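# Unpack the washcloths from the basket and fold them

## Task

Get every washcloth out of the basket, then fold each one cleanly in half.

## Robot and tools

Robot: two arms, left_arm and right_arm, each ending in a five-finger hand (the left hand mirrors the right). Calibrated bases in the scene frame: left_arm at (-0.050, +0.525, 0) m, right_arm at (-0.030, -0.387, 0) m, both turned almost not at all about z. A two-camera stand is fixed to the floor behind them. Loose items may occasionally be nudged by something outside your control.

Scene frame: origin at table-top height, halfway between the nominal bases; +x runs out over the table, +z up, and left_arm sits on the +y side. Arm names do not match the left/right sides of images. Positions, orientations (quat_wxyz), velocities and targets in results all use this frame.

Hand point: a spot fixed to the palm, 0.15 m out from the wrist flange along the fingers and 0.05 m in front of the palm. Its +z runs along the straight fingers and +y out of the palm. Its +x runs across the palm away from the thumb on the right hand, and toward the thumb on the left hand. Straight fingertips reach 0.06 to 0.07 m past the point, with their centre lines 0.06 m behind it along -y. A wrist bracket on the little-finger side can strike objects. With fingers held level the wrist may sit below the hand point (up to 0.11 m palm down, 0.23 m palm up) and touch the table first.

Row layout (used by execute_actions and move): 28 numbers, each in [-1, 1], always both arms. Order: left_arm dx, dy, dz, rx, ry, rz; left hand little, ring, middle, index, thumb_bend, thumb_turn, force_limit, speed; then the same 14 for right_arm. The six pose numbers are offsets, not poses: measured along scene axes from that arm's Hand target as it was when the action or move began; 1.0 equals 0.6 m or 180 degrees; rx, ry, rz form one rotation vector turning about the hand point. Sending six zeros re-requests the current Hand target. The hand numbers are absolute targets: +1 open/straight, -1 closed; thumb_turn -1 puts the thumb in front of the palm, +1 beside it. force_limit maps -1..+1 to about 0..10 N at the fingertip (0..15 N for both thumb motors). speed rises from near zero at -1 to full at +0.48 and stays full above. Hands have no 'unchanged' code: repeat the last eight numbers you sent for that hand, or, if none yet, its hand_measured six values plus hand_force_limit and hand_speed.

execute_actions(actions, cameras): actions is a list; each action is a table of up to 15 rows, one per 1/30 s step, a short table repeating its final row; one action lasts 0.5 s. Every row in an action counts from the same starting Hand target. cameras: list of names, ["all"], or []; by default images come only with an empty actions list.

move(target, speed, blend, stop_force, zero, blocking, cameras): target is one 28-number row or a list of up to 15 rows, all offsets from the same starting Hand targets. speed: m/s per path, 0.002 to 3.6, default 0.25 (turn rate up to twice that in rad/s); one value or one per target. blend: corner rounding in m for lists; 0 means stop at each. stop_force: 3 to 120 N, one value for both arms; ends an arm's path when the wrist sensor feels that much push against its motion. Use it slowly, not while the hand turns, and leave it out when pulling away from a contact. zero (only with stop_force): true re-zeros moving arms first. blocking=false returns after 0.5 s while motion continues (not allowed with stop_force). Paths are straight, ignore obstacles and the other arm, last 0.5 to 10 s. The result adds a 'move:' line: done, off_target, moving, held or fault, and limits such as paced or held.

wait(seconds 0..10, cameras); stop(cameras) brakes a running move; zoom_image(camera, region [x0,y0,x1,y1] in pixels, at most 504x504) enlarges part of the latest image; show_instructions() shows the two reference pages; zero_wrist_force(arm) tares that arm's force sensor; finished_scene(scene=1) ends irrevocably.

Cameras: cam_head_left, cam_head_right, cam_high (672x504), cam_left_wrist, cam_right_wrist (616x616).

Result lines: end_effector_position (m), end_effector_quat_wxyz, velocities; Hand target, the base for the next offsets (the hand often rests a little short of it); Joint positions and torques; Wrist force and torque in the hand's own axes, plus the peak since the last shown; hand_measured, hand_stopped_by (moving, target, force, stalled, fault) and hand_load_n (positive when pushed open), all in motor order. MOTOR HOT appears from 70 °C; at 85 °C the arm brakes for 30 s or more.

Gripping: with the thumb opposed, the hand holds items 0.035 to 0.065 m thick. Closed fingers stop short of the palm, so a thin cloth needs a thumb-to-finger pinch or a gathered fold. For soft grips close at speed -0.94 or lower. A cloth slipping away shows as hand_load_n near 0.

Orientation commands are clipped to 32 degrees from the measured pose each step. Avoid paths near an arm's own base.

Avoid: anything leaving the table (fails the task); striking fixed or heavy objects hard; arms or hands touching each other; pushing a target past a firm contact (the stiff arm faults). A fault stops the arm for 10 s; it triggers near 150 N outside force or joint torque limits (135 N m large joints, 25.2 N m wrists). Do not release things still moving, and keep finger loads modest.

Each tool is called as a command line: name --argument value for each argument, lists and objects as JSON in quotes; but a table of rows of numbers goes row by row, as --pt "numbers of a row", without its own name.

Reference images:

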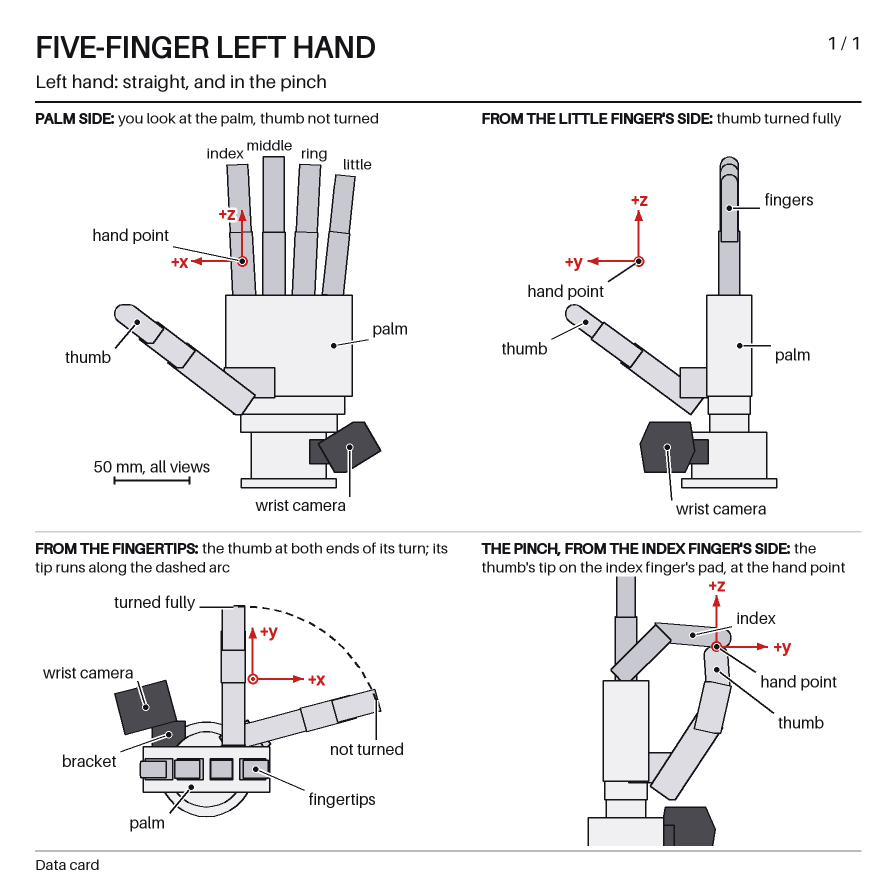

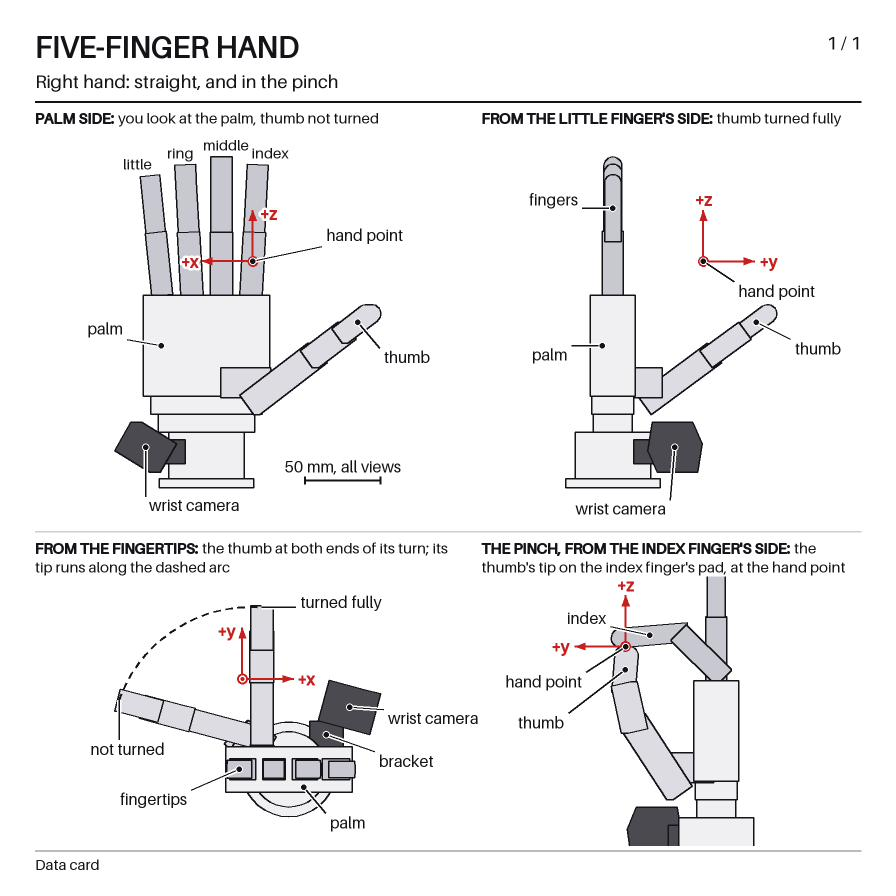

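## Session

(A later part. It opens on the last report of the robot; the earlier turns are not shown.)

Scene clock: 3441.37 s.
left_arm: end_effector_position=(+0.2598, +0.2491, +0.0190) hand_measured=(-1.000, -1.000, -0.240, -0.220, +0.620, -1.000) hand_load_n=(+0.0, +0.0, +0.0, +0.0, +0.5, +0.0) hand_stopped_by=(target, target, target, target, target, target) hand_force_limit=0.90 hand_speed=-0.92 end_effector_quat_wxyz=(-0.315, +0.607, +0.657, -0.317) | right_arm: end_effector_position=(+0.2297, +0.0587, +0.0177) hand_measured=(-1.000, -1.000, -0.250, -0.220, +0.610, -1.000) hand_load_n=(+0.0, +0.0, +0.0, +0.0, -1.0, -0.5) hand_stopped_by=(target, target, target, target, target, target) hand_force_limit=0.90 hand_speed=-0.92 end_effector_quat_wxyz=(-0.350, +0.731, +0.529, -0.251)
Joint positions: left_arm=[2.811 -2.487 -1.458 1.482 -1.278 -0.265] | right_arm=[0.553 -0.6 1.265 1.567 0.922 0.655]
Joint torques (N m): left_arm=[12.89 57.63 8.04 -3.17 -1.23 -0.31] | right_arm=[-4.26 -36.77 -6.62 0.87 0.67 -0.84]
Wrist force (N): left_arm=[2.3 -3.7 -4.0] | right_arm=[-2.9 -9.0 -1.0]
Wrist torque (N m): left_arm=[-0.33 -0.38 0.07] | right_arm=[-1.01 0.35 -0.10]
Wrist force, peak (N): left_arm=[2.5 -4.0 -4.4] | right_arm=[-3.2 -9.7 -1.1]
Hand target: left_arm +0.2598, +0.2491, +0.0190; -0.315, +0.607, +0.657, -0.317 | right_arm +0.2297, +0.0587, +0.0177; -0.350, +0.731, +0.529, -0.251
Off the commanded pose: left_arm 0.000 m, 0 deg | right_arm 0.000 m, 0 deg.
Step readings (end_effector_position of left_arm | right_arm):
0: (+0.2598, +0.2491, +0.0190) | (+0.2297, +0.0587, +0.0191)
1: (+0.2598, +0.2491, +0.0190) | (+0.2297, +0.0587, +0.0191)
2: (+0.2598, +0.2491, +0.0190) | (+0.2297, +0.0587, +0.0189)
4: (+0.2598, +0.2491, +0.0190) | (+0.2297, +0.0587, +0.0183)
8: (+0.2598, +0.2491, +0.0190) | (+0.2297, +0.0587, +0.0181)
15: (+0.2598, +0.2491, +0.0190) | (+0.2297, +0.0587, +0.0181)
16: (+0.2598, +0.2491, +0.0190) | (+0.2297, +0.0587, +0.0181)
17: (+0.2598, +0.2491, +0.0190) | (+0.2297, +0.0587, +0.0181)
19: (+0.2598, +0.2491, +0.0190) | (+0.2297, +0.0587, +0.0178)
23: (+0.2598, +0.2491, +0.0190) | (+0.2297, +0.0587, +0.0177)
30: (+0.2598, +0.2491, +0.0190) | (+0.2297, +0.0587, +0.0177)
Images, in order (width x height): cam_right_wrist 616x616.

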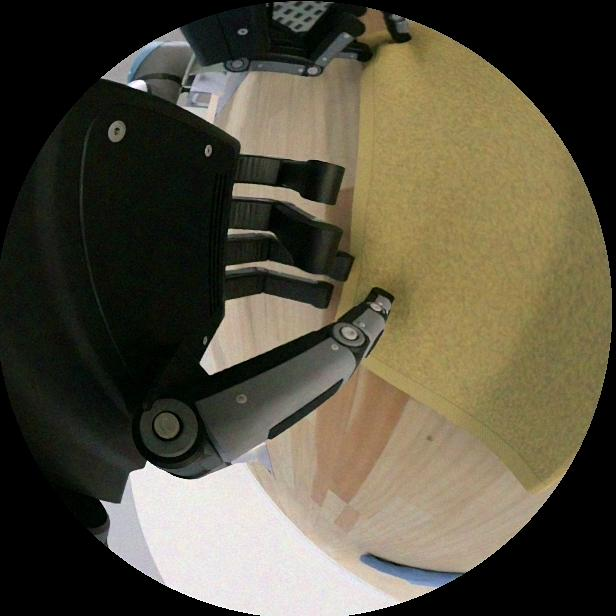

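execute_actions --actions '[[[0,0,0,0,0,0,-1,-1,-0.24,-0.22,0.62,-1,0.9,-0.92,0,0,0.0120,0,0,0,-1,-1,-0.08,-0.02,0.58,-1,0.9,-0.5]],[[0,0,0,0,0,0,-1,-1,-0.24,-0.22,0.62,-1,0.9,-0.92,-0.0024,0.0008,0,0,0,0,-1,-1,-0.08,-0.02,0.58,-1,0.9,-0.5]]]' --cameras '[]'

move --target '[0,0,0,0,0,0,-1,-1,-0.24,-0.22,0.62,-1,0.9,-0.92,0,0,-0.02,0,0,0,-1,-1,-0.08,-0.02,0.58,-1,0.9,-0.5]' --speed 0.007 --stop_force 5 --cameras '[]'

execute_actions --actions '[[[0,0,0,0,0,0,-1,-1,-0.24,-0.22,0.62,-1,0.9,-0.92,0,0,0,0,0,0,-1,-1,-0.14,-0.10,0.58,-1,0.9,-0.92]]]' --cameras '[]'

move --target '[0,0,0,0,0,0,-1,-1,-0.24,-0.22,0.62,-1,0.9,-0.92,0,0,-0.01,0,0,0,-1,-1,-0.14,-0.10,0.58,-1,0.9,-0.92]' --speed 0.006 --stop_force 5 --cameras '["cam_right_wrist"]'

zoom_image --camera "cam_right_wrist" --region '[270, 190, 450, 370]'

Scene clock: 3454.93 s.
left_arm: end_effector_position=(+0.2598, +0.2491, +0.0190) hand_measured=(-1.000, -1.000, -0.240, -0.220, +0.620, -1.000) hand_load_n=(+0.0, +0.0, +0.5, +0.0, +0.5, +0.0) hand_stopped_by=(target, target, target, target, target, target) hand_force_limit=0.90 hand_speed=-0.92 end_effector_quat_wxyz=(-0.315, +0.607, +0.657, -0.317) | right_arm: end_effector_position=(+0.2282, +0.0592, +0.0249) hand_measured=(-1.000, -1.000, -0.080, -0.020, +0.580, -1.000) hand_load_n=(+0.0, +0.0, +0.0, +0.0, +0.0, +0.0) hand_stopped_by=(target, target, target, target, target, target) hand_force_limit=0.90 hand_speed=-0.50 end_effector_quat_wxyz=(-0.350, +0.731, +0.529, -0.251)
Joint positions: left_arm=[2.811 -2.487 -1.458 1.482 -1.278 -0.265] | right_arm=[0.555 -0.613 1.267 1.576 0.921 0.657]
Joint torques (N m): left_arm=[13.72 56.52 8.39 -3.35 -1.54 0.01] | right_arm=[-3.31 -66.45 -26.03 4.86 0.47 -2.26]
Wrist force (N): left_arm=[2.2 -3.6 -3.9] | right_arm=[-2.5 -2.6 3.5]
Wrist torque (N m): left_arm=[-0.33 -0.37 0.07] | right_arm=[-0.57 0.26 -0.18]
Wrist force, peak (N): left_arm=[2.4 -4.1 -4.3] | right_arm=[-2.8 -10.0 -1.4]
Hand target: left_arm +0.2598, +0.2491, +0.0190; -0.315, +0.607, +0.657, -0.317 | right_arm +0.2283, +0.0591, +0.0249; -0.350, +0.731, +0.529, -0.251
Off the commanded pose: left_arm 0.000 m, 0 deg | right_arm 0.000 m, 0 deg.
Step readings (end_effector_position of left_arm | right_arm):
0: (+0.2598, +0.2491, +0.0190) | (+0.2297, +0.0587, +0.0177)
1: (+0.2598, +0.2491, +0.0190) | (+0.2297, +0.0587, +0.0178)
2: (+0.2598, +0.2491, +0.0190) | (+0.2297, +0.0587, +0.0194)
4: (+0.2598, +0.2491, +0.0190) | (+0.2297, +0.0586, +0.0242)
8: (+0.2598, +0.2491, +0.0190) | (+0.2296, +0.0586, +0.0254)
15: (+0.2598, +0.2491, +0.0190) | (+0.2297, +0.0587, +0.0249)
16: (+0.2598, +0.2491, +0.0190) | (+0.2297, +0.0587, +0.0249)
17: (+0.2598, +0.2491, +0.0190) | (+0.2295, +0.0587, +0.0248)
19: (+0.2598, +0.2491, +0.0190) | (+0.2285, +0.0590, +0.0248)
23: (+0.2598, +0.2491, +0.0190) | (+0.2282, +0.0592, +0.0248)
30: (+0.2598, +0.2491, +0.0190) | (+0.2282, +0.0591, +0.0248)
No camera images: "cameras" was empty.

Scene clock: 3456.47 s.
left_arm: end_effector_position=(+0.2598, +0.2491, +0.0190) hand_measured=(-1.000, -1.000, -0.240, -0.220, +0.620, -1.000) hand_load_n=(+0.0, +0.0, +0.0, +0.0, +0.5, +0.0) hand_stopped_by=(target, target, target, target, target, target) hand_force_limit=0.90 hand_speed=-0.92 end_effector_quat_wxyz=(-0.315, +0.607, +0.657, -0.317) | right_arm: end_effector_position=(+0.2283, +0.0592, +0.0216) hand_measured=(-1.000, -1.000, -0.080, -0.020, +0.580, -1.000) hand_load_n=(+0.0, +0.0, -1.0, +0.0, -0.5, +0.0) hand_stopped_by=(target, target, target, target, target, target) hand_force_limit=0.90 hand_speed=-0.50 end_effector_quat_wxyz=(-0.350, +0.731, +0.529, -0.251)
Joint positions: left_arm=[2.811 -2.487 -1.458 1.482 -1.278 -0.265] | right_arm=[0.555 -0.608 1.267 1.571 0.921 0.657]
Joint torques (N m): left_arm=[11.98 57.56 8.56 -3.15 -1.51 -0.31] | right_arm=[-6.34 -63.98 -17.66 3.49 0.97 -2.48]
Wrist force (N): left_arm=[2.2 -4.0 -4.4] | right_arm=[-3.7 -9.1 1.0]
Wrist torque (N m): left_arm=[-0.34 -0.37 0.07] | right_arm=[-0.75 0.35 -0.35]
Wrist force, peak (N): left_arm=[2.3 -4.2 -4.4] | right_arm=[-3.1 -13.6 -0.5]
Hand target: left_arm +0.2598, +0.2491, +0.0190; -0.315, +0.607, +0.657, -0.317 | right_arm +0.2283, +0.0592, +0.0216; -0.350, +0.731, +0.529, -0.251 (not the last commanded pose)
Off the commanded pose: left_arm 0.000 m, 0 deg | right_arm 0.009 m, 0 deg.
move: contact (right_arm)
No camera images: "cameras" was empty.

Scene clock: 3457.17 s.
left_arm: end_effector_position=(+0.2598, +0.2491, +0.0190) hand_measured=(-1.000, -1.000, -0.240, -0.220, +0.620, -1.000) hand_load_n=(+0.0, +0.5, +0.0, +0.0, +0.5, -0.5) hand_stopped_by=(target, target, target, target, target, target) hand_force_limit=0.90 hand_speed=-0.92 end_effector_quat_wxyz=(-0.315, +0.607, +0.657, -0.317) | right_arm: end_effector_position=(+0.2283, +0.0592, +0.0216) hand_measured=(-1.000, -1.000, -0.140, -0.100, +0.580, -1.000) hand_load_n=(+0.0, +0.0, +0.0, +0.0, +0.0, +0.0) hand_stopped_by=(target, target, target, target, target, target) hand_force_limit=0.90 hand_speed=-0.92 end_effector_quat_wxyz=(-0.350, +0.731, +0.529, -0.251)
Joint positions: left_arm=[2.811 -2.487 -1.458 1.482 -1.278 -0.265] | right_arm=[0.555 -0.608 1.267 1.571 0.921 0.657]
Joint torques (N m): left_arm=[12.89 56.38 8.02 -3.26 -1.52 -0.32] | right_arm=[-5.01 -65.54 -17.89 3.75 0.73 -2.38]
Wrist force (N): left_arm=[2.4 -3.9 -4.1] | right_arm=[-2.8 -2.8 3.2]
Wrist torque (N m): left_arm=[-0.35 -0.40 0.08] | right_arm=[-0.59 0.31 -0.20]
Wrist force, peak (N): left_arm=[2.3 -4.0 -4.5] | right_arm=[-3.2 -9.1 2.3]
Hand target: left_arm +0.2598, +0.2491, +0.0190; -0.315, +0.607, +0.657, -0.317 | right_arm +0.2283, +0.0592, +0.0216; -0.350, +0.731, +0.529, -0.251
Off the commanded pose: left_arm 0.000 m, 0 deg | right_arm 0.000 m, 0 deg.
Step readings (end_effector_position of left_arm | right_arm):
0: (+0.2598, +0.2491, +0.0190) | (+0.2283, +0.0592, +0.0216)
1: (+0.2598, +0.2491, +0.0190) | (+0.2283, +0.0592, +0.0216)
2: (+0.2598, +0.2491, +0.0190) | (+0.2283, +0.0592, +0.0216)
4: (+0.2598, +0.2491, +0.0190) | (+0.2283, +0.0592, +0.0216)
8: (+0.2598, +0.2491, +0.0190) | (+0.2283, +0.0592, +0.0216)
15: (+0.2598, +0.2491, +0.0190) | (+0.2283, +0.0592, +0.0216)
No camera images: "cameras" was empty.

Scene clock: 3458.53 s.
left_arm: end_effector_position=(+0.2598, +0.2491, +0.0190) hand_measured=(-1.000, -1.000, -0.240, -0.220, +0.620, -1.000) hand_load_n=(+0.0, +0.0, +0.5, +0.0, +0.5, +0.0) hand_stopped_by=(target, target, target, target, target, target) hand_force_limit=0.90 hand_speed=-0.92 end_effector_quat_wxyz=(-0.315, +0.607, +0.657, -0.317) | right_arm: end_effector_position=(+0.2283, +0.0592, +0.0197) hand_measured=(-1.000, -1.000, -0.140, -0.100, +0.580, -1.000) hand_load_n=(+0.0, +0.0, -1.5, +0.0, +0.0, +0.0) hand_stopped_by=(target, target, target, target, target, target) hand_force_limit=0.90 hand_speed=-0.92 end_effector_quat_wxyz=(-0.350, +0.731, +0.529, -0.251)
Joint positions: left_arm=[2.811 -2.487 -1.458 1.482 -1.278 -0.265] | right_arm=[0.555 -0.605 1.267 1.568 0.921 0.657]
Joint torques (N m): left_arm=[12.19 57.19 7.83 -3.17 -1.37 -0.31] | right_arm=[-4.59 -64.06 -21.86 3.63 0.84 -2.39]
Wrist force (N): left_arm=[2.1 -3.8 -4.0] | right_arm=[-2.6 -9.2 1.5]
Wrist torque (N m): left_arm=[-0.34 -0.35 0.06] | right_arm=[-0.73 0.27 -0.32]
Wrist force, peak (N): left_arm=[2.2 -4.2 -4.3] | right_arm=[-2.3 -13.0 0.2]
Hand target: left_arm +0.2598, +0.2491, +0.0190; -0.315, +0.607, +0.657, -0.317 | right_arm +0.2283, +0.0592, +0.0197; -0.350, +0.731, +0.529, -0.251 (not the last commanded pose)
Off the commanded pose: left_arm 0.000 m, 0 deg | right_arm 0.004 m, 0 deg.
move: contact (right_arm)
Images, in order (width x height): cam_right_wrist 616x616.

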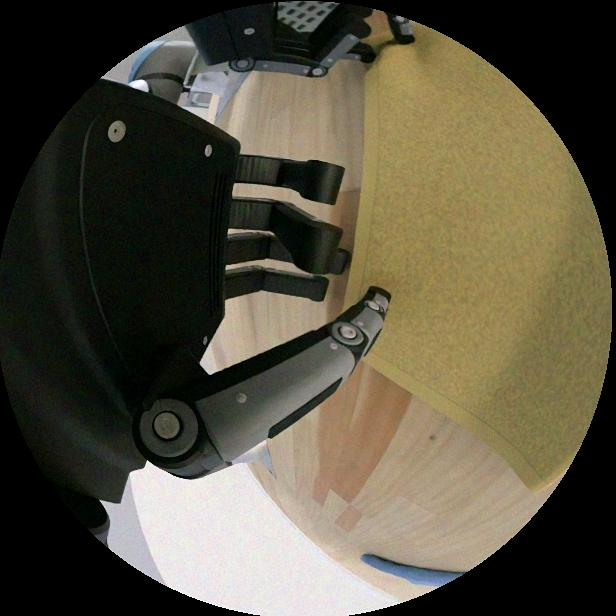

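Scaled by 2.800 from the camera's 616x616 image, which has a finer 880x880 frame.

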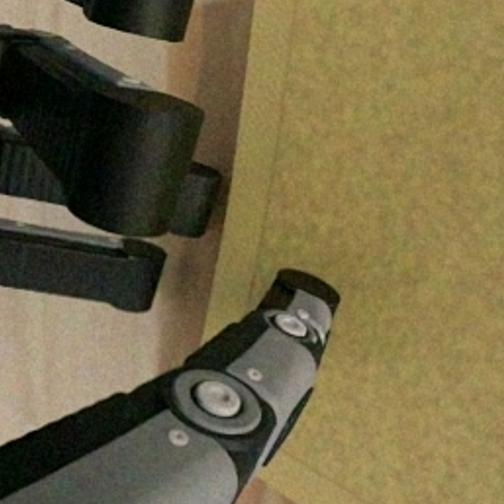

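execute_actions --actions '[]' --cameras '["all"]'

Scene clock: 3482.03 s.
left_arm: end_effector_position=(+0.2598, +0.2491, +0.0190) hand_measured=(-1.000, -1.000, -0.240, -0.220, +0.620, -1.000) hand_load_n=(+0.0, +0.0, +0.5, +0.0, +0.5, +0.0) hand_stopped_by=(target, target, target, target, target, target) hand_force_limit=0.90 hand_speed=-0.92 end_effector_quat_wxyz=(-0.315, +0.607, +0.657, -0.317) | right_arm: end_effector_position=(+0.2283, +0.0592, +0.0197) hand_measured=(-1.000, -1.000, -0.140, -0.100, +0.580, -1.000) hand_load_n=(+0.0, +0.0, -1.0, +0.0, +0.0, +0.0) hand_stopped_by=(target, target, target, target, target, target) hand_force_limit=0.90 hand_speed=-0.92 end_effector_quat_wxyz=(-0.350, +0.731, +0.529, -0.251)
Joint positions: left_arm=[2.811 -2.487 -1.458 1.482 -1.278 -0.265] | right_arm=[0.555 -0.605 1.267 1.568 0.921 0.657]
Joint velocities: within noise
Joint torques (N m): left_arm=[12.08 57.17 8.64 -3.27 -1.6 0.19] | right_arm=[-5.5 -64.75 -24.78 3.49 0.73 -2.35]
Motor temperatures (°C): left_arm=[30 30 29 33 32 33] | right_arm=[29 30 31 37 40 36]
Wrist force (N): left_arm=[2.2 -4.1 -4.3] | right_arm=[-3.1 -9.4 1.2]
Wrist torque (N m): left_arm=[-0.36 -0.37 0.07] | right_arm=[-0.75 0.35 -0.36]
Wrist force, peak (N): left_arm=[2.4 -4.1 -4.4] | right_arm=[-3.3 -9.6 1.3]
Hand target: left_arm +0.2598, +0.2491, +0.0190; -0.315, +0.607, +0.657, -0.317 | right_arm +0.2283, +0.0592, +0.0197; -0.350, +0.731, +0.529, -0.251 (not the last commanded pose)
Off the commanded pose: left_arm 0.000 m, 0 deg | right_arm 0.004 m, 0 deg.

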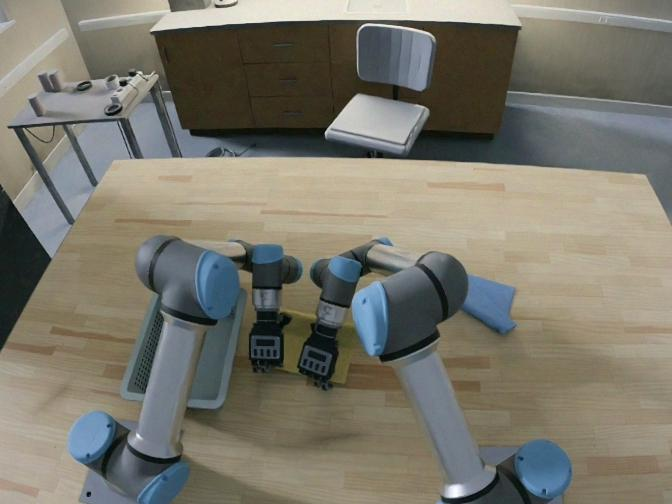

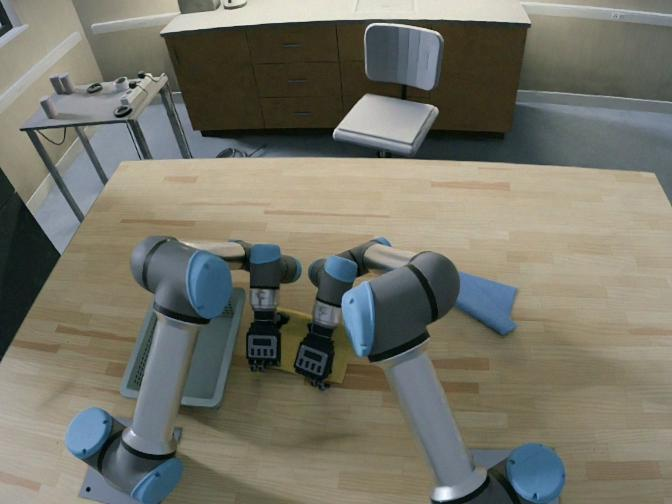

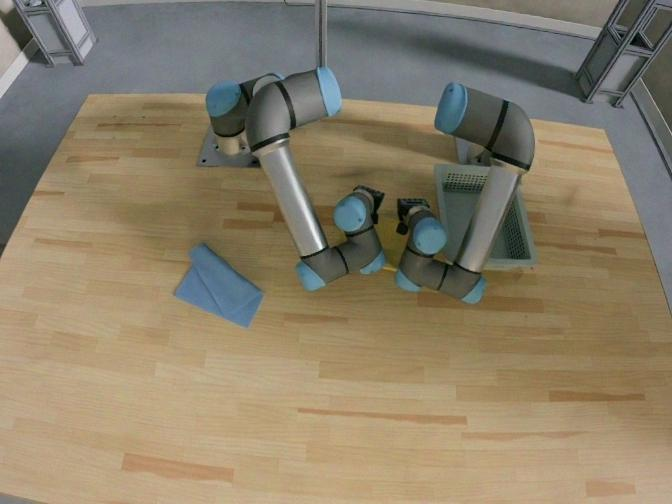

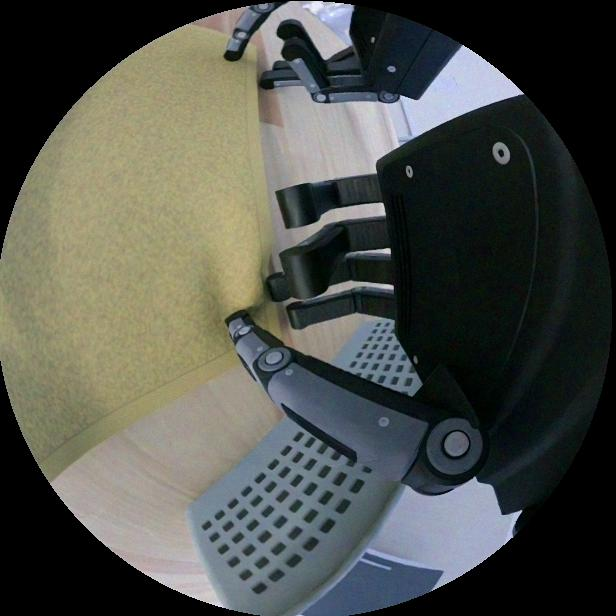

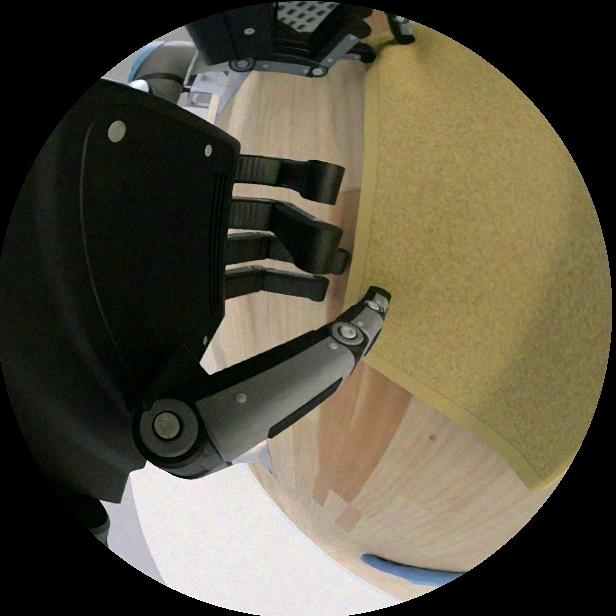

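execute_actions --actions '[[[0,0,0,0,0,0,-1,-1,-0.24,-0.22,0.62,-1,0.9,-0.92,0,0,0,0,0,0,-1,-1,-0.19,-0.15,0.58,-1,0.9,-0.92]]]' --cameras '[]'

move --target '[0,0,0,0,0,0,-1,-1,-0.24,-0.22,0.62,-1,0.9,-0.92,0,0,-0.006,0,0,0,-1,-1,-0.19,-0.15,0.58,-1,0.9,-0.92]' --speed 0.006 --stop_force 5 --cameras '["cam_right_wrist"]'

zoom_image --camera "cam_right_wrist" --region '[270, 160, 490, 380]'

Scene clock: 3486.63 s.
left_arm: end_effector_position=(+0.2598, +0.2491, +0.0190) hand_measured=(-1.000, -1.000, -0.240, -0.220, +0.620, -1.000) hand_load_n=(+0.5, +0.0, +0.0, +0.0, +0.5, +0.0) hand_stopped_by=(target, target, target, target, target, target) hand_force_limit=0.90 hand_speed=-0.92 end_effector_quat_wxyz=(-0.315, +0.607, +0.657, -0.317) | right_arm: end_effector_position=(+0.2283, +0.0592, +0.0197) hand_measured=(-1.000, -1.000, -0.190, -0.150, +0.580, -1.000) hand_load_n=(+0.0, +0.0, +0.0, +0.0, +0.0, +0.0) hand_stopped_by=(target, target, target, target, target, target) hand_force_limit=0.90 hand_speed=-0.92 end_effector_quat_wxyz=(-0.350, +0.731, +0.529, -0.251)
Joint positions: left_arm=[2.811 -2.487 -1.458 1.482 -1.278 -0.265] | right_arm=[0.555 -0.605 1.267 1.568 0.921 0.657]
Joint torques (N m): left_arm=[12.61 56.64 8.72 -3.18 -1.53 0.06] | right_arm=[-5.39 -64.45 -25.31 3.68 0.74 -2.48]
Wrist force (N): left_arm=[2.3 -3.9 -4.0] | right_arm=[-2.9 -2.3 3.1]
Wrist torque (N m): left_arm=[-0.36 -0.39 0.08] | right_arm=[-0.50 0.33 -0.19]
Wrist force, peak (N): left_arm=[2.3 -4.3 -4.2] | right_arm=[-3.2 -9.7 1.1]
Hand target: left_arm +0.2598, +0.2491, +0.0190; -0.315, +0.607, +0.657, -0.317 | right_arm +0.2283, +0.0592, +0.0197; -0.350, +0.731, +0.529, -0.251
Off the commanded pose: left_arm 0.000 m, 0 deg | right_arm 0.000 m, 0 deg.
Step readings (end_effector_position of left_arm | right_arm):
0: (+0.2598, +0.2491, +0.0190) | (+0.2283, +0.0592, +0.0197)
1: (+0.2598, +0.2491, +0.0190) | (+0.2283, +0.0592, +0.0197)
2: (+0.2598, +0.2491, +0.0190) | (+0.2283, +0.0592, +0.0197)
4: (+0.2598, +0.2491, +0.0190) | (+0.2283, +0.0592, +0.0197)
8: (+0.2598, +0.2491, +0.0190) | (+0.2283, +0.0592, +0.0197)
15: (+0.2598, +0.2491, +0.0190) | (+0.2283, +0.0592, +0.0197)
No camera images: "cameras" was empty.

Scene clock: 3488.00 s.
left_arm: end_effector_position=(+0.2598, +0.2491, +0.0190) hand_measured=(-1.000, -1.000, -0.240, -0.220, +0.620, -1.000) hand_load_n=(+0.0, +0.0, +0.0, +0.5, +0.5, +0.0) hand_stopped_by=(target, target, target, target, target, target) hand_force_limit=0.90 hand_speed=-0.92 end_effector_quat_wxyz=(-0.315, +0.607, +0.657, -0.317) | right_arm: end_effector_position=(+0.2283, +0.0592, +0.0180) hand_measured=(-1.000, -1.000, -0.190, -0.150, +0.580, -1.000) hand_load_n=(+0.0, +0.0, -1.0, +0.0, +0.0, +0.0) hand_stopped_by=(target, target, target, target, target, target) hand_force_limit=0.90 hand_speed=-0.92 end_effector_quat_wxyz=(-0.350, +0.731, +0.529, -0.251)
Joint positions: left_arm=[2.811 -2.487 -1.458 1.482 -1.278 -0.265] | right_arm=[0.555 -0.602 1.267 1.565 0.921 0.657]
Joint torques (N m): left_arm=[12.57 56.74 8.15 -3.24 -1.63 0.23] | right_arm=[-5.63 -65.38 -20.1 3.3 0.95 -2.55]
Wrist force (N): left_arm=[2.3 -3.7 -4.1] | right_arm=[-3.2 -9.4 0.6]
Wrist torque (N m): left_arm=[-0.34 -0.39 0.08] | right_arm=[-0.81 0.36 -0.35]
Wrist force, peak (N): left_arm=[2.5 -4.2 -4.3] | right_arm=[-2.5 -14.0 -0.6]
Hand target: left_arm +0.2598, +0.2491, +0.0190; -0.315, +0.607, +0.657, -0.317 | right_arm +0.2283, +0.0592, +0.0180; -0.350, +0.731, +0.529, -0.251 (not the last commanded pose)
Off the commanded pose: left_arm 0.000 m, 0 deg | right_arm 0.002 m, 0 deg.
move: contact (right_arm)
Images, in order (width x height): cam_right_wrist 616x616.

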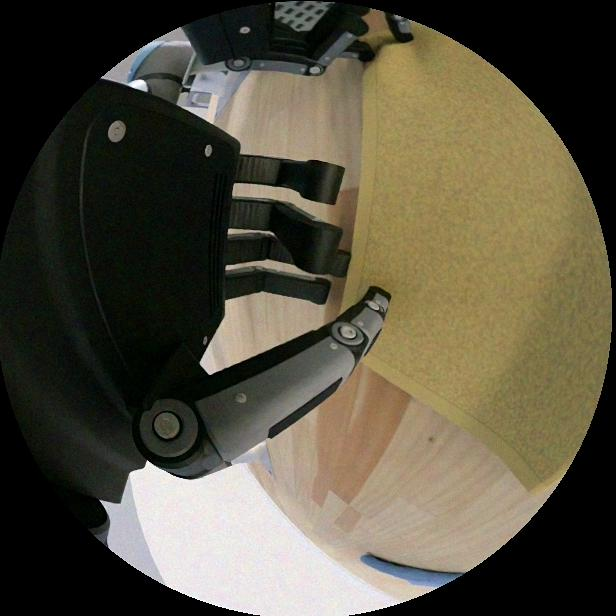

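Scaled by 2.291 from the camera's 616x616 image, which has a finer 880x880 frame.

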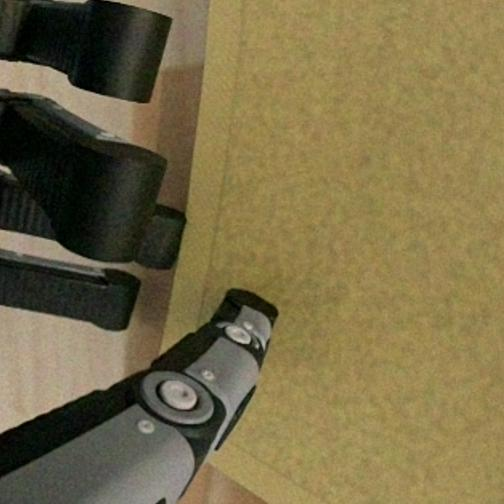

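execute_actions --actions '[[[0,0,0,0,0,0,-1,-1,-0.24,-0.22,0.62,-1,0.9,-0.92,0,0,0,0,0,0,-1,-1,-0.23,-0.19,0.60,-1,0.9,-0.92]]]' --cameras '[]'

move --target '[0,0,0,0,0,0,-1,-1,-0.24,-0.22,0.62,-1,0.9,-0.92,0,0,-0.006,0,0,0,-1,-1,-0.23,-0.19,0.60,-1,0.9,-0.92]' --speed 0.006 --stop_force 5 --cameras '["cam_right_wrist"]'

zoom_image --camera "cam_right_wrist" --region '[270, 160, 490, 380]'

Scene clock: 3493.37 s.
left_arm: end_effector_position=(+0.2598, +0.2491, +0.0190) hand_measured=(-1.000, -1.000, -0.240, -0.220, +0.620, -1.000) hand_load_n=(+0.0, +0.0, +0.0, +0.0, +0.5, +0.0) hand_stopped_by=(target, target, target, target, target, target) hand_force_limit=0.90 hand_speed=-0.92 end_effector_quat_wxyz=(-0.315, +0.607, +0.657, -0.317) | right_arm: end_effector_position=(+0.2283, +0.0592, +0.0180) hand_measured=(-1.000, -1.000, -0.230, -0.190, +0.598, -1.000) hand_load_n=(+0.0, +0.5, +0.0, +0.0, -1.5, -0.5) hand_stopped_by=(target, target, target, target, target, target) hand_force_limit=0.90 hand_speed=-0.92 end_effector_quat_wxyz=(-0.350, +0.731, +0.529, -0.251)
Joint positions: left_arm=[2.811 -2.487 -1.458 1.482 -1.278 -0.265] | right_arm=[0.555 -0.602 1.267 1.565 0.921 0.657]
Joint torques (N m): left_arm=[13.18 57.07 8.52 -3.02 -1.54 0.39] | right_arm=[-4.92 -64.06 -4.78 3.11 0.89 -2.39]
Wrist force (N): left_arm=[2.1 -3.8 -4.1] | right_arm=[-3.0 -6.1 2.2]
Wrist torque (N m): left_arm=[-0.34 -0.36 0.07] | right_arm=[-0.77 0.35 -0.27]
Wrist force, peak (N): left_arm=[2.2 -4.1 -4.4] | right_arm=[-3.1 -10.1 0.8]
Hand target: left_arm +0.2598, +0.2491, +0.0190; -0.315, +0.607, +0.657, -0.317 | right_arm +0.2283, +0.0592, +0.0180; -0.350, +0.731, +0.529, -0.251
Off the commanded pose: left_arm 0.000 m, 0 deg | right_arm 0.000 m, 0 deg.
Step readings (end_effector_position of left_arm | right_arm):
0: (+0.2598, +0.2491, +0.0190) | (+0.2283, +0.0592, +0.0180)
1: (+0.2598, +0.2491, +0.0190) | (+0.2283, +0.0592, +0.0180)
2: (+0.2598, +0.2491, +0.0190) | (+0.2283, +0.0592, +0.0180)
4: (+0.2598, +0.2491, +0.0190) | (+0.2283, +0.0592, +0.0180)
8: (+0.2598, +0.2491, +0.0190) | (+0.2283, +0.0592, +0.0180)
15: (+0.2598, +0.2491, +0.0190) | (+0.2283, +0.0592, +0.0180)
No camera images: "cameras" was empty.

Scene clock: 3494.50 s.
left_arm: end_effector_position=(+0.2598, +0.2491, +0.0190) hand_measured=(-1.000, -1.000, -0.240, -0.220, +0.620, -1.000) hand_load_n=(+0.0, +0.0, +0.0, +0.0, +0.5, +0.0) hand_stopped_by=(target, target, target, target, target, target) hand_force_limit=0.90 hand_speed=-0.92 end_effector_quat_wxyz=(-0.315, +0.607, +0.657, -0.317) | right_arm: end_effector_position=(+0.2283, +0.0592, +0.0175) hand_measured=(-1.000, -1.000, -0.230, -0.190, +0.598, -1.000) hand_load_n=(+0.0, +0.0, +0.0, +0.0, -2.5, -0.5) hand_stopped_by=(target, target, target, target, target, target) hand_force_limit=0.90 hand_speed=-0.92 end_effector_quat_wxyz=(-0.350, +0.731, +0.529, -0.251)
Joint positions: left_arm=[2.811 -2.487 -1.458 1.482 -1.278 -0.265] | right_arm=[0.555 -0.602 1.267 1.565 0.921 0.657]
Joint torques (N m): left_arm=[13.5 56.49 8.7 -3.21 -1.55 0.24] | right_arm=[-5.72 -62.36 -5.86 3.8 1.07 -2.46]
Wrist force (N): left_arm=[2.2 -3.9 -4.4] | right_arm=[-2.9 -12.1 -1.7]
Wrist torque (N m): left_arm=[-0.32 -0.38 0.07] | right_arm=[-1.18 0.35 -0.35]
Wrist force, peak (N): left_arm=[2.3 -4.1 -4.4] | right_arm=[-3.2 -14.5 -3.3]
Hand target: left_arm +0.2598, +0.2491, +0.0190; -0.315, +0.607, +0.657, -0.317 | right_arm +0.2283, +0.0592, +0.0175; -0.350, +0.731, +0.529, -0.251 (not the last commanded pose)
Off the commanded pose: left_arm 0.000 m, 0 deg | right_arm 0.003 m, 0 deg.
move: contact (right_arm)
Images, in order (width x height): cam_right_wrist 616x616.

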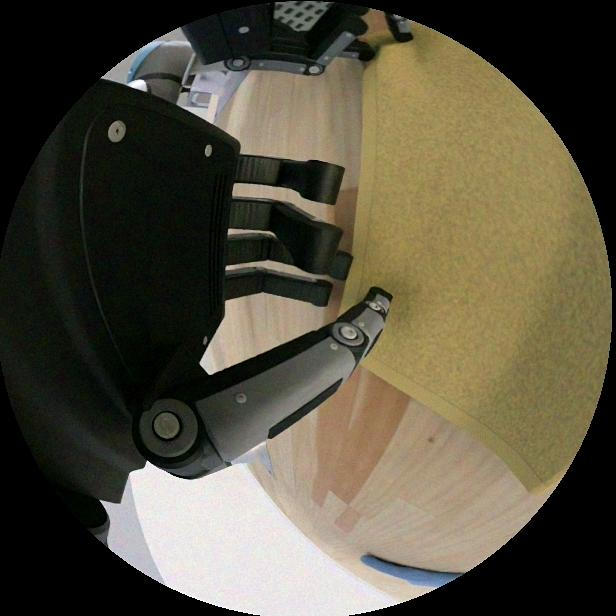

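Scaled by 2.291 from the camera's 616x616 image, which has a finer 880x880 frame.

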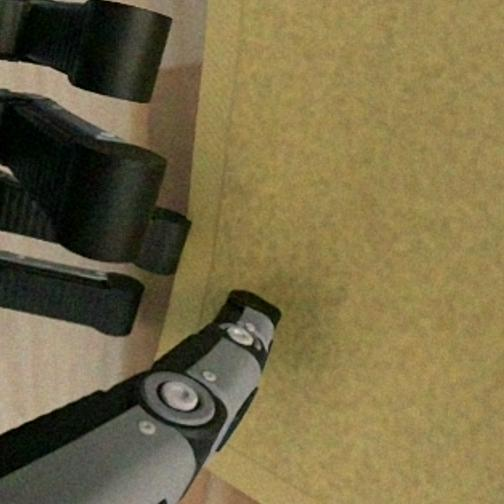

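execute_actions --actions '[[[0,0,0,0,0,0,-1,-1,-0.24,-0.22,0.62,-1,0.9,-0.92,0,0,0,0,0,0,-1,-1,-0.27,-0.23,0.60,-1,0.9,-0.92]]]' --cameras '["cam_right_wrist"]'

zoom_image --camera "cam_right_wrist" --region '[270, 160, 490, 380]'

Scene clock: 3500.50 s.
left_arm: end_effector_position=(+0.2598, +0.2491, +0.0190) hand_measured=(-1.000, -1.000, -0.240, -0.220, +0.620, -1.000) hand_load_n=(+0.0, +0.0, +0.0, +0.0, +0.5, +0.0) hand_stopped_by=(target, target, target, target, target, target) hand_force_limit=0.90 hand_speed=-0.92 end_effector_quat_wxyz=(-0.315, +0.607, +0.657, -0.317) | right_arm: end_effector_position=(+0.2283, +0.0592, +0.0175) hand_measured=(-1.000, -1.000, -0.270, -0.230, +0.598, -1.000) hand_load_n=(+0.0, +0.0, +0.0, +0.0, -2.5, -0.5) hand_stopped_by=(target, target, target, target, target, target) hand_force_limit=0.90 hand_speed=-0.92 end_effector_quat_wxyz=(-0.350, +0.731, +0.529, -0.251)
Joint positions: left_arm=[2.811 -2.487 -1.458 1.482 -1.278 -0.265] | right_arm=[0.555 -0.602 1.267 1.565 0.921 0.657]
Joint torques (N m): left_arm=[12.65 56.81 10 -3.01 -1.37 0.58] | right_arm=[-3.56 -62.96 -10.83 3.71 0.86 -2.38]
Wrist force (N): left_arm=[2.1 -3.9 -4.1] | right_arm=[-3.0 -11.2 -1.5]
Wrist torque (N m): left_arm=[-0.35 -0.36 0.07] | right_arm=[-1.14 0.37 -0.34]
Wrist force, peak (N): left_arm=[2.3 -4.2 -4.5] | right_arm=[-3.0 -12.4 -1.7]
Hand target: left_arm +0.2598, +0.2491, +0.0190; -0.315, +0.607, +0.657, -0.317 | right_arm +0.2283, +0.0592, +0.0175; -0.350, +0.731, +0.529, -0.251
Off the commanded pose: left_arm 0.000 m, 0 deg | right_arm 0.000 m, 0 deg.
Step readings (end_effector_position of left_arm | right_arm):
0: (+0.2598, +0.2491, +0.0190) | (+0.2283, +0.0592, +0.0175)
1: (+0.2598, +0.2491, +0.0190) | (+0.2283, +0.0592, +0.0175)
2: (+0.2598, +0.2491, +0.0190) | (+0.2283, +0.0592, +0.0175)
4: (+0.2598, +0.2491, +0.0190) | (+0.2283, +0.0592, +0.0175)
8: (+0.2598, +0.2491, +0.0190) | (+0.2283, +0.0592, +0.0175)
15: (+0.2598, +0.2491, +0.0190) | (+0.2283, +0.0592, +0.0175)
Images, in order (width x height): cam_right_wrist 616x616.

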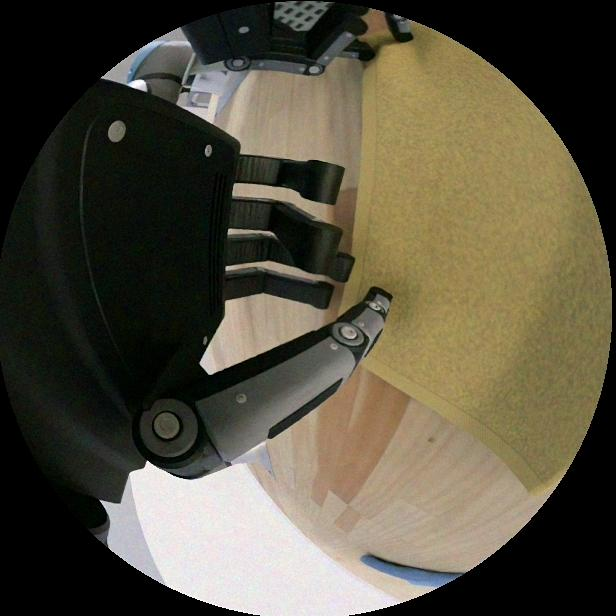

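Scaled by 2.291 from the camera's 616x616 image, which has a finer 880x880 frame.

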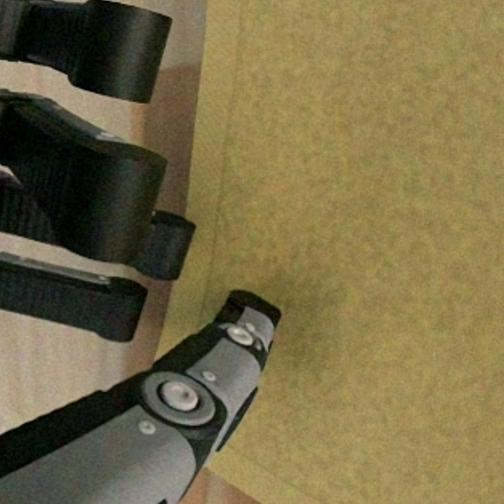

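execute_actions --actions '[[[0,0,0,0,0,0,-1,-1,-0.24,-0.22,0.62,-1,0.9,-0.92,0,0,0.003,0,0,0,-1,-1,-0.17,-0.13,0.67,-1,0.9,-0.92]]]' --cameras '[]'

move --target '[0,0,0,0,0,0,-1,-1,-0.24,-0.22,0.62,-1,0.9,-0.92,0,0,-0.008,0,0,0,-1,-1,-0.17,-0.13,0.67,-1,0.9,-0.92]' --speed 0.006 --stop_force 5 --cameras '["cam_right_wrist"]'

zoom_image --camera "cam_right_wrist" --region '[270, 160, 490, 380]'

Scene clock: 3510.23 s.
left_arm: end_effector_position=(+0.2598, +0.2491, +0.0190) hand_measured=(-1.000, -1.000, -0.240, -0.220, +0.620, -1.000) hand_load_n=(+0.0, +0.0, +0.5, +0.0, +0.5, +0.0) hand_stopped_by=(target, target, target, target, target, target) hand_force_limit=0.90 hand_speed=-0.92 end_effector_quat_wxyz=(-0.315, +0.607, +0.657, -0.317) | right_arm: end_effector_position=(+0.2283, +0.0592, +0.0194) hand_measured=(-1.000, -1.000, -0.170, -0.130, +0.670, -1.000) hand_load_n=(+0.0, +0.0, +0.0, +0.0, +0.0, +0.0) hand_stopped_by=(target, target, target, target, target, target) hand_force_limit=0.90 hand_speed=-0.92 end_effector_quat_wxyz=(-0.350, +0.731, +0.529, -0.251)
Joint positions: left_arm=[2.811 -2.487 -1.458 1.482 -1.278 -0.265] | right_arm=[0.555 -0.604 1.267 1.567 0.921 0.657]
Joint torques (N m): left_arm=[12.01 56.56 10.05 -3.09 -1.22 0.72] | right_arm=[-4.15 -39.22 -13.28 0.04 0.95 -2.37]
Wrist force (N): left_arm=[2.2 -3.9 -4.2] | right_arm=[-2.4 -2.7 3.2]
Wrist torque (N m): left_arm=[-0.35 -0.38 0.07] | right_arm=[-0.57 0.25 -0.17]
Wrist force, peak (N): left_arm=[2.3 -4.1 -4.5] | right_arm=[-3.1 -11.6 -1.8]
Hand target: left_arm +0.2598, +0.2491, +0.0190; -0.315, +0.607, +0.657, -0.317 | right_arm +0.2283, +0.0592, +0.0193; -0.350, +0.731, +0.529, -0.251
Off the commanded pose: left_arm 0.000 m, 0 deg | right_arm 0.000 m, 0 deg.
Step readings (end_effector_position of left_arm | right_arm):
0: (+0.2598, +0.2491, +0.0190) | (+0.2283, +0.0592, +0.0175)
1: (+0.2598, +0.2491, +0.0190) | (+0.2283, +0.0592, +0.0176)
2: (+0.2598, +0.2491, +0.0190) | (+0.2283, +0.0592, +0.0180)
4: (+0.2598, +0.2491, +0.0190) | (+0.2283, +0.0592, +0.0192)
8: (+0.2598, +0.2491, +0.0190) | (+0.2283, +0.0592, +0.0196)
15: (+0.2598, +0.2491, +0.0190) | (+0.2283, +0.0592, +0.0194)
No camera images: "cameras" was empty.

Scene clock: 3511.40 s.
left_arm: end_effector_position=(+0.2598, +0.2491, +0.0190) hand_measured=(-1.000, -1.000, -0.240, -0.220, +0.620, -1.000) hand_load_n=(+0.0, +0.0, +0.5, +0.0, +0.5, +0.0) hand_stopped_by=(target, target, target, target, target, target) hand_force_limit=0.90 hand_speed=-0.92 end_effector_quat_wxyz=(-0.315, +0.607, +0.657, -0.317) | right_arm: end_effector_position=(+0.2283, +0.0592, +0.0188) hand_measured=(-1.000, -1.000, -0.170, -0.130, +0.670, -1.000) hand_load_n=(+0.0, +0.0, -0.5, +0.0, -0.5, +0.0) hand_stopped_by=(target, target, target, target, target, target) hand_force_limit=0.90 hand_speed=-0.92 end_effector_quat_wxyz=(-0.350, +0.731, +0.529, -0.251)
Joint positions: left_arm=[2.811 -2.487 -1.458 1.482 -1.278 -0.265] | right_arm=[0.555 -0.603 1.267 1.567 0.921 0.657]
Joint torques (N m): left_arm=[12.6 57.11 9.1 -3.01 -1.42 0.86] | right_arm=[-4.11 -64 -13.26 3.46 0.91 -2.4]
Wrist force (N): left_arm=[2.1 -4.1 -4.2] | right_arm=[-2.9 -10.1 0.3]
Wrist torque (N m): left_arm=[-0.36 -0.36 0.07] | right_arm=[-0.97 0.33 -0.34]
Wrist force, peak (N): left_arm=[2.4 -4.0 -4.3] | right_arm=[-2.4 -14.6 -1.7]
Hand target: left_arm +0.2598, +0.2491, +0.0190; -0.315, +0.607, +0.657, -0.317 | right_arm +0.2283, +0.0592, +0.0188; -0.350, +0.731, +0.529, -0.251 (not the last commanded pose)
Off the commanded pose: left_arm 0.000 m, 0 deg | right_arm 0.004 m, 0 deg.
move: contact (right_arm)
Images, in order (width x height): cam_right_wrist 616x616.

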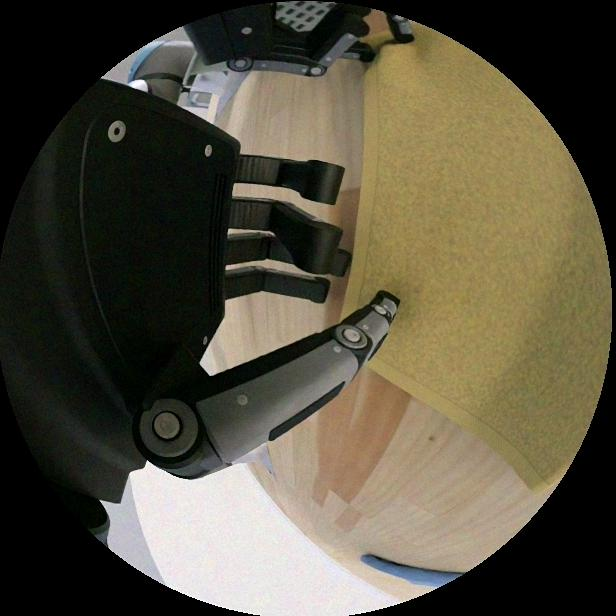

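Scaled by 2.291 from the camera's 616x616 image, which has a finer 880x880 frame.

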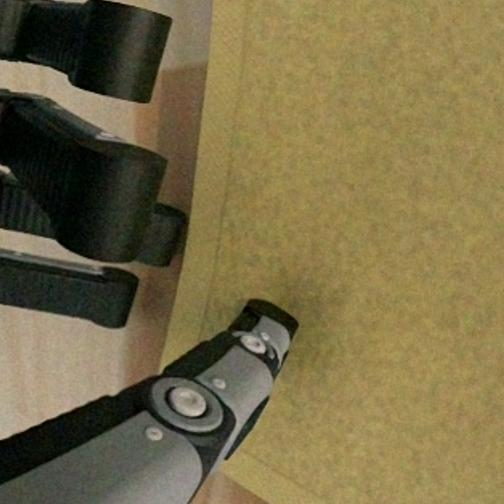

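execute_actions --actions '[[[0,0,0,0,0,0,-1,-1,-0.24,-0.22,0.62,-1,0.9,-0.92,0,0,0,0,0,0,-1,-1,-0.22,-0.18,0.67,-1,0.9,-0.92]]]' --cameras '[]'

move --target '[0,0,0,0,0,0,-1,-1,-0.24,-0.22,0.62,-1,0.9,-0.92,0,0,-0.006,0,0,0,-1,-1,-0.22,-0.18,0.67,-1,0.9,-0.92]' --speed 0.006 --stop_force 6 --cameras '["cam_right_wrist"]'

zoom_image --camera "cam_right_wrist" --region '[270, 160, 490, 380]'

Scene clock: 3521.37 s.
left_arm: end_effector_position=(+0.2598, +0.2491, +0.0190) hand_measured=(-1.000, -1.000, -0.240, -0.220, +0.620, -1.000) hand_load_n=(+0.0, +0.0, +0.0, +0.0, +0.5, +0.0) hand_stopped_by=(target, target, target, target, target, target) hand_force_limit=0.90 hand_speed=-0.92 end_effector_quat_wxyz=(-0.315, +0.607, +0.657, -0.317) | right_arm: end_effector_position=(+0.2283, +0.0592, +0.0188) hand_measured=(-1.000, -1.000, -0.220, -0.180, +0.670, -1.000) hand_load_n=(+0.0, +0.0, +0.0, +0.0, -0.5, +0.0) hand_stopped_by=(target, target, target, target, target, target) hand_force_limit=0.90 hand_speed=-0.92 end_effector_quat_wxyz=(-0.350, +0.731, +0.529, -0.251)
Joint positions: left_arm=[2.811 -2.487 -1.458 1.482 -1.278 -0.265] | right_arm=[0.555 -0.603 1.267 1.567 0.921 0.657]
Joint torques (N m): left_arm=[12.59 57.96 10.48 -2.98 -1.47 0.96] | right_arm=[-5.18 -63.69 -13.24 3.35 1.21 -2.11]
Wrist force (N): left_arm=[2.3 -4.0 -4.1] | right_arm=[-2.6 -6.0 1.2]
Wrist torque (N m): left_arm=[-0.35 -0.39 0.08] | right_arm=[-0.81 0.30 -0.24]
Wrist force, peak (N): left_arm=[2.4 -4.2 -4.3] | right_arm=[-3.1 -10.5 0.0]
Hand target: left_arm +0.2598, +0.2491, +0.0190; -0.315, +0.607, +0.657, -0.317 | right_arm +0.2283, +0.0592, +0.0188; -0.350, +0.731, +0.529, -0.251
Off the commanded pose: left_arm 0.000 m, 0 deg | right_arm 0.000 m, 0 deg.
Step readings (end_effector_position of left_arm | right_arm):
0: (+0.2598, +0.2491, +0.0190) | (+0.2283, +0.0592, +0.0188)
1: (+0.2598, +0.2491, +0.0190) | (+0.2283, +0.0592, +0.0188)
2: (+0.2598, +0.2491, +0.0190) | (+0.2283, +0.0592, +0.0188)
4: (+0.2598, +0.2491, +0.0190) | (+0.2283, +0.0592, +0.0188)
8: (+0.2598, +0.2491, +0.0190) | (+0.2283, +0.0592, +0.0188)
15: (+0.2598, +0.2491, +0.0190) | (+0.2283, +0.0592, +0.0188)
No camera images: "cameras" was empty.

Scene clock: 3522.50 s.
left_arm: end_effector_position=(+0.2598, +0.2491, +0.0190) hand_measured=(-1.000, -1.000, -0.240, -0.220, +0.620, -1.000) hand_load_n=(+0.0, +0.0, +0.5, +0.0, +0.5, +0.0) hand_stopped_by=(target, target, target, target, target, target) hand_force_limit=0.90 hand_speed=-0.92 end_effector_quat_wxyz=(-0.315, +0.607, +0.657, -0.317) | right_arm: end_effector_position=(+0.2283, +0.0592, +0.0183) hand_measured=(-1.000, -1.000, -0.220, -0.180, +0.670, -1.000) hand_load_n=(+0.0, +0.0, +0.0, +0.0, -1.0, -0.5) hand_stopped_by=(target, target, target, target, target, target) hand_force_limit=0.90 hand_speed=-0.92 end_effector_quat_wxyz=(-0.350, +0.731, +0.529, -0.251)
Joint positions: left_arm=[2.811 -2.487 -1.458 1.482 -1.278 -0.265] | right_arm=[0.555 -0.603 1.267 1.566 0.921 0.657]
Joint torques (N m): left_arm=[13.35 56.99 8.38 -2.91 -1.27 0.83] | right_arm=[-5.97 -62.56 -16.79 3.97 1.05 -2.35]
Wrist force (N): left_arm=[2.1 -3.8 -4.0] | right_arm=[-2.9 -11.4 -2.8]
Wrist torque (N m): left_arm=[-0.36 -0.36 0.07] | right_arm=[-1.25 0.36 -0.33]
Wrist force, peak (N): left_arm=[2.4 -4.0 -4.4] | right_arm=[-3.1 -14.1 -4.6]
Hand target: left_arm +0.2598, +0.2491, +0.0190; -0.315, +0.607, +0.657, -0.317 | right_arm +0.2283, +0.0592, +0.0183; -0.350, +0.731, +0.529, -0.251 (not the last commanded pose)
Off the commanded pose: left_arm 0.000 m, 0 deg | right_arm 0.003 m, 0 deg.
move: contact (right_arm)
Images, in order (width x height): cam_right_wrist 616x616.

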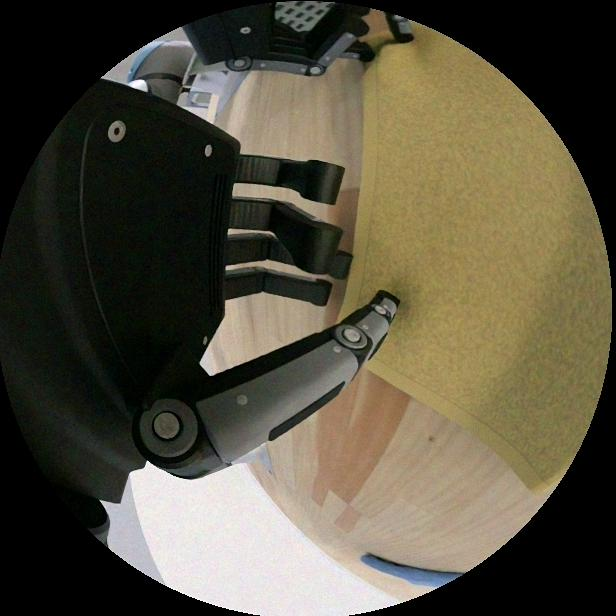

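Scaled by 2.291 from the camera's 616x616 image, which has a finer 880x880 frame.

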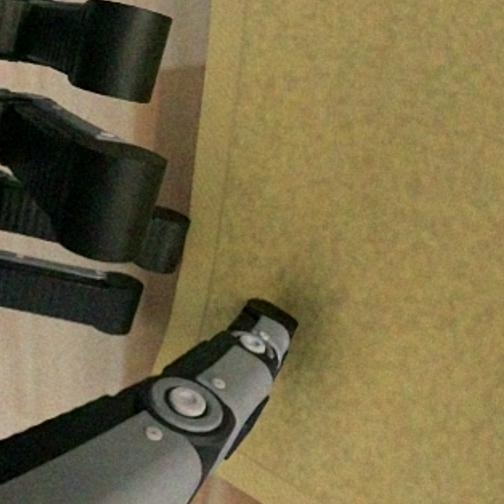

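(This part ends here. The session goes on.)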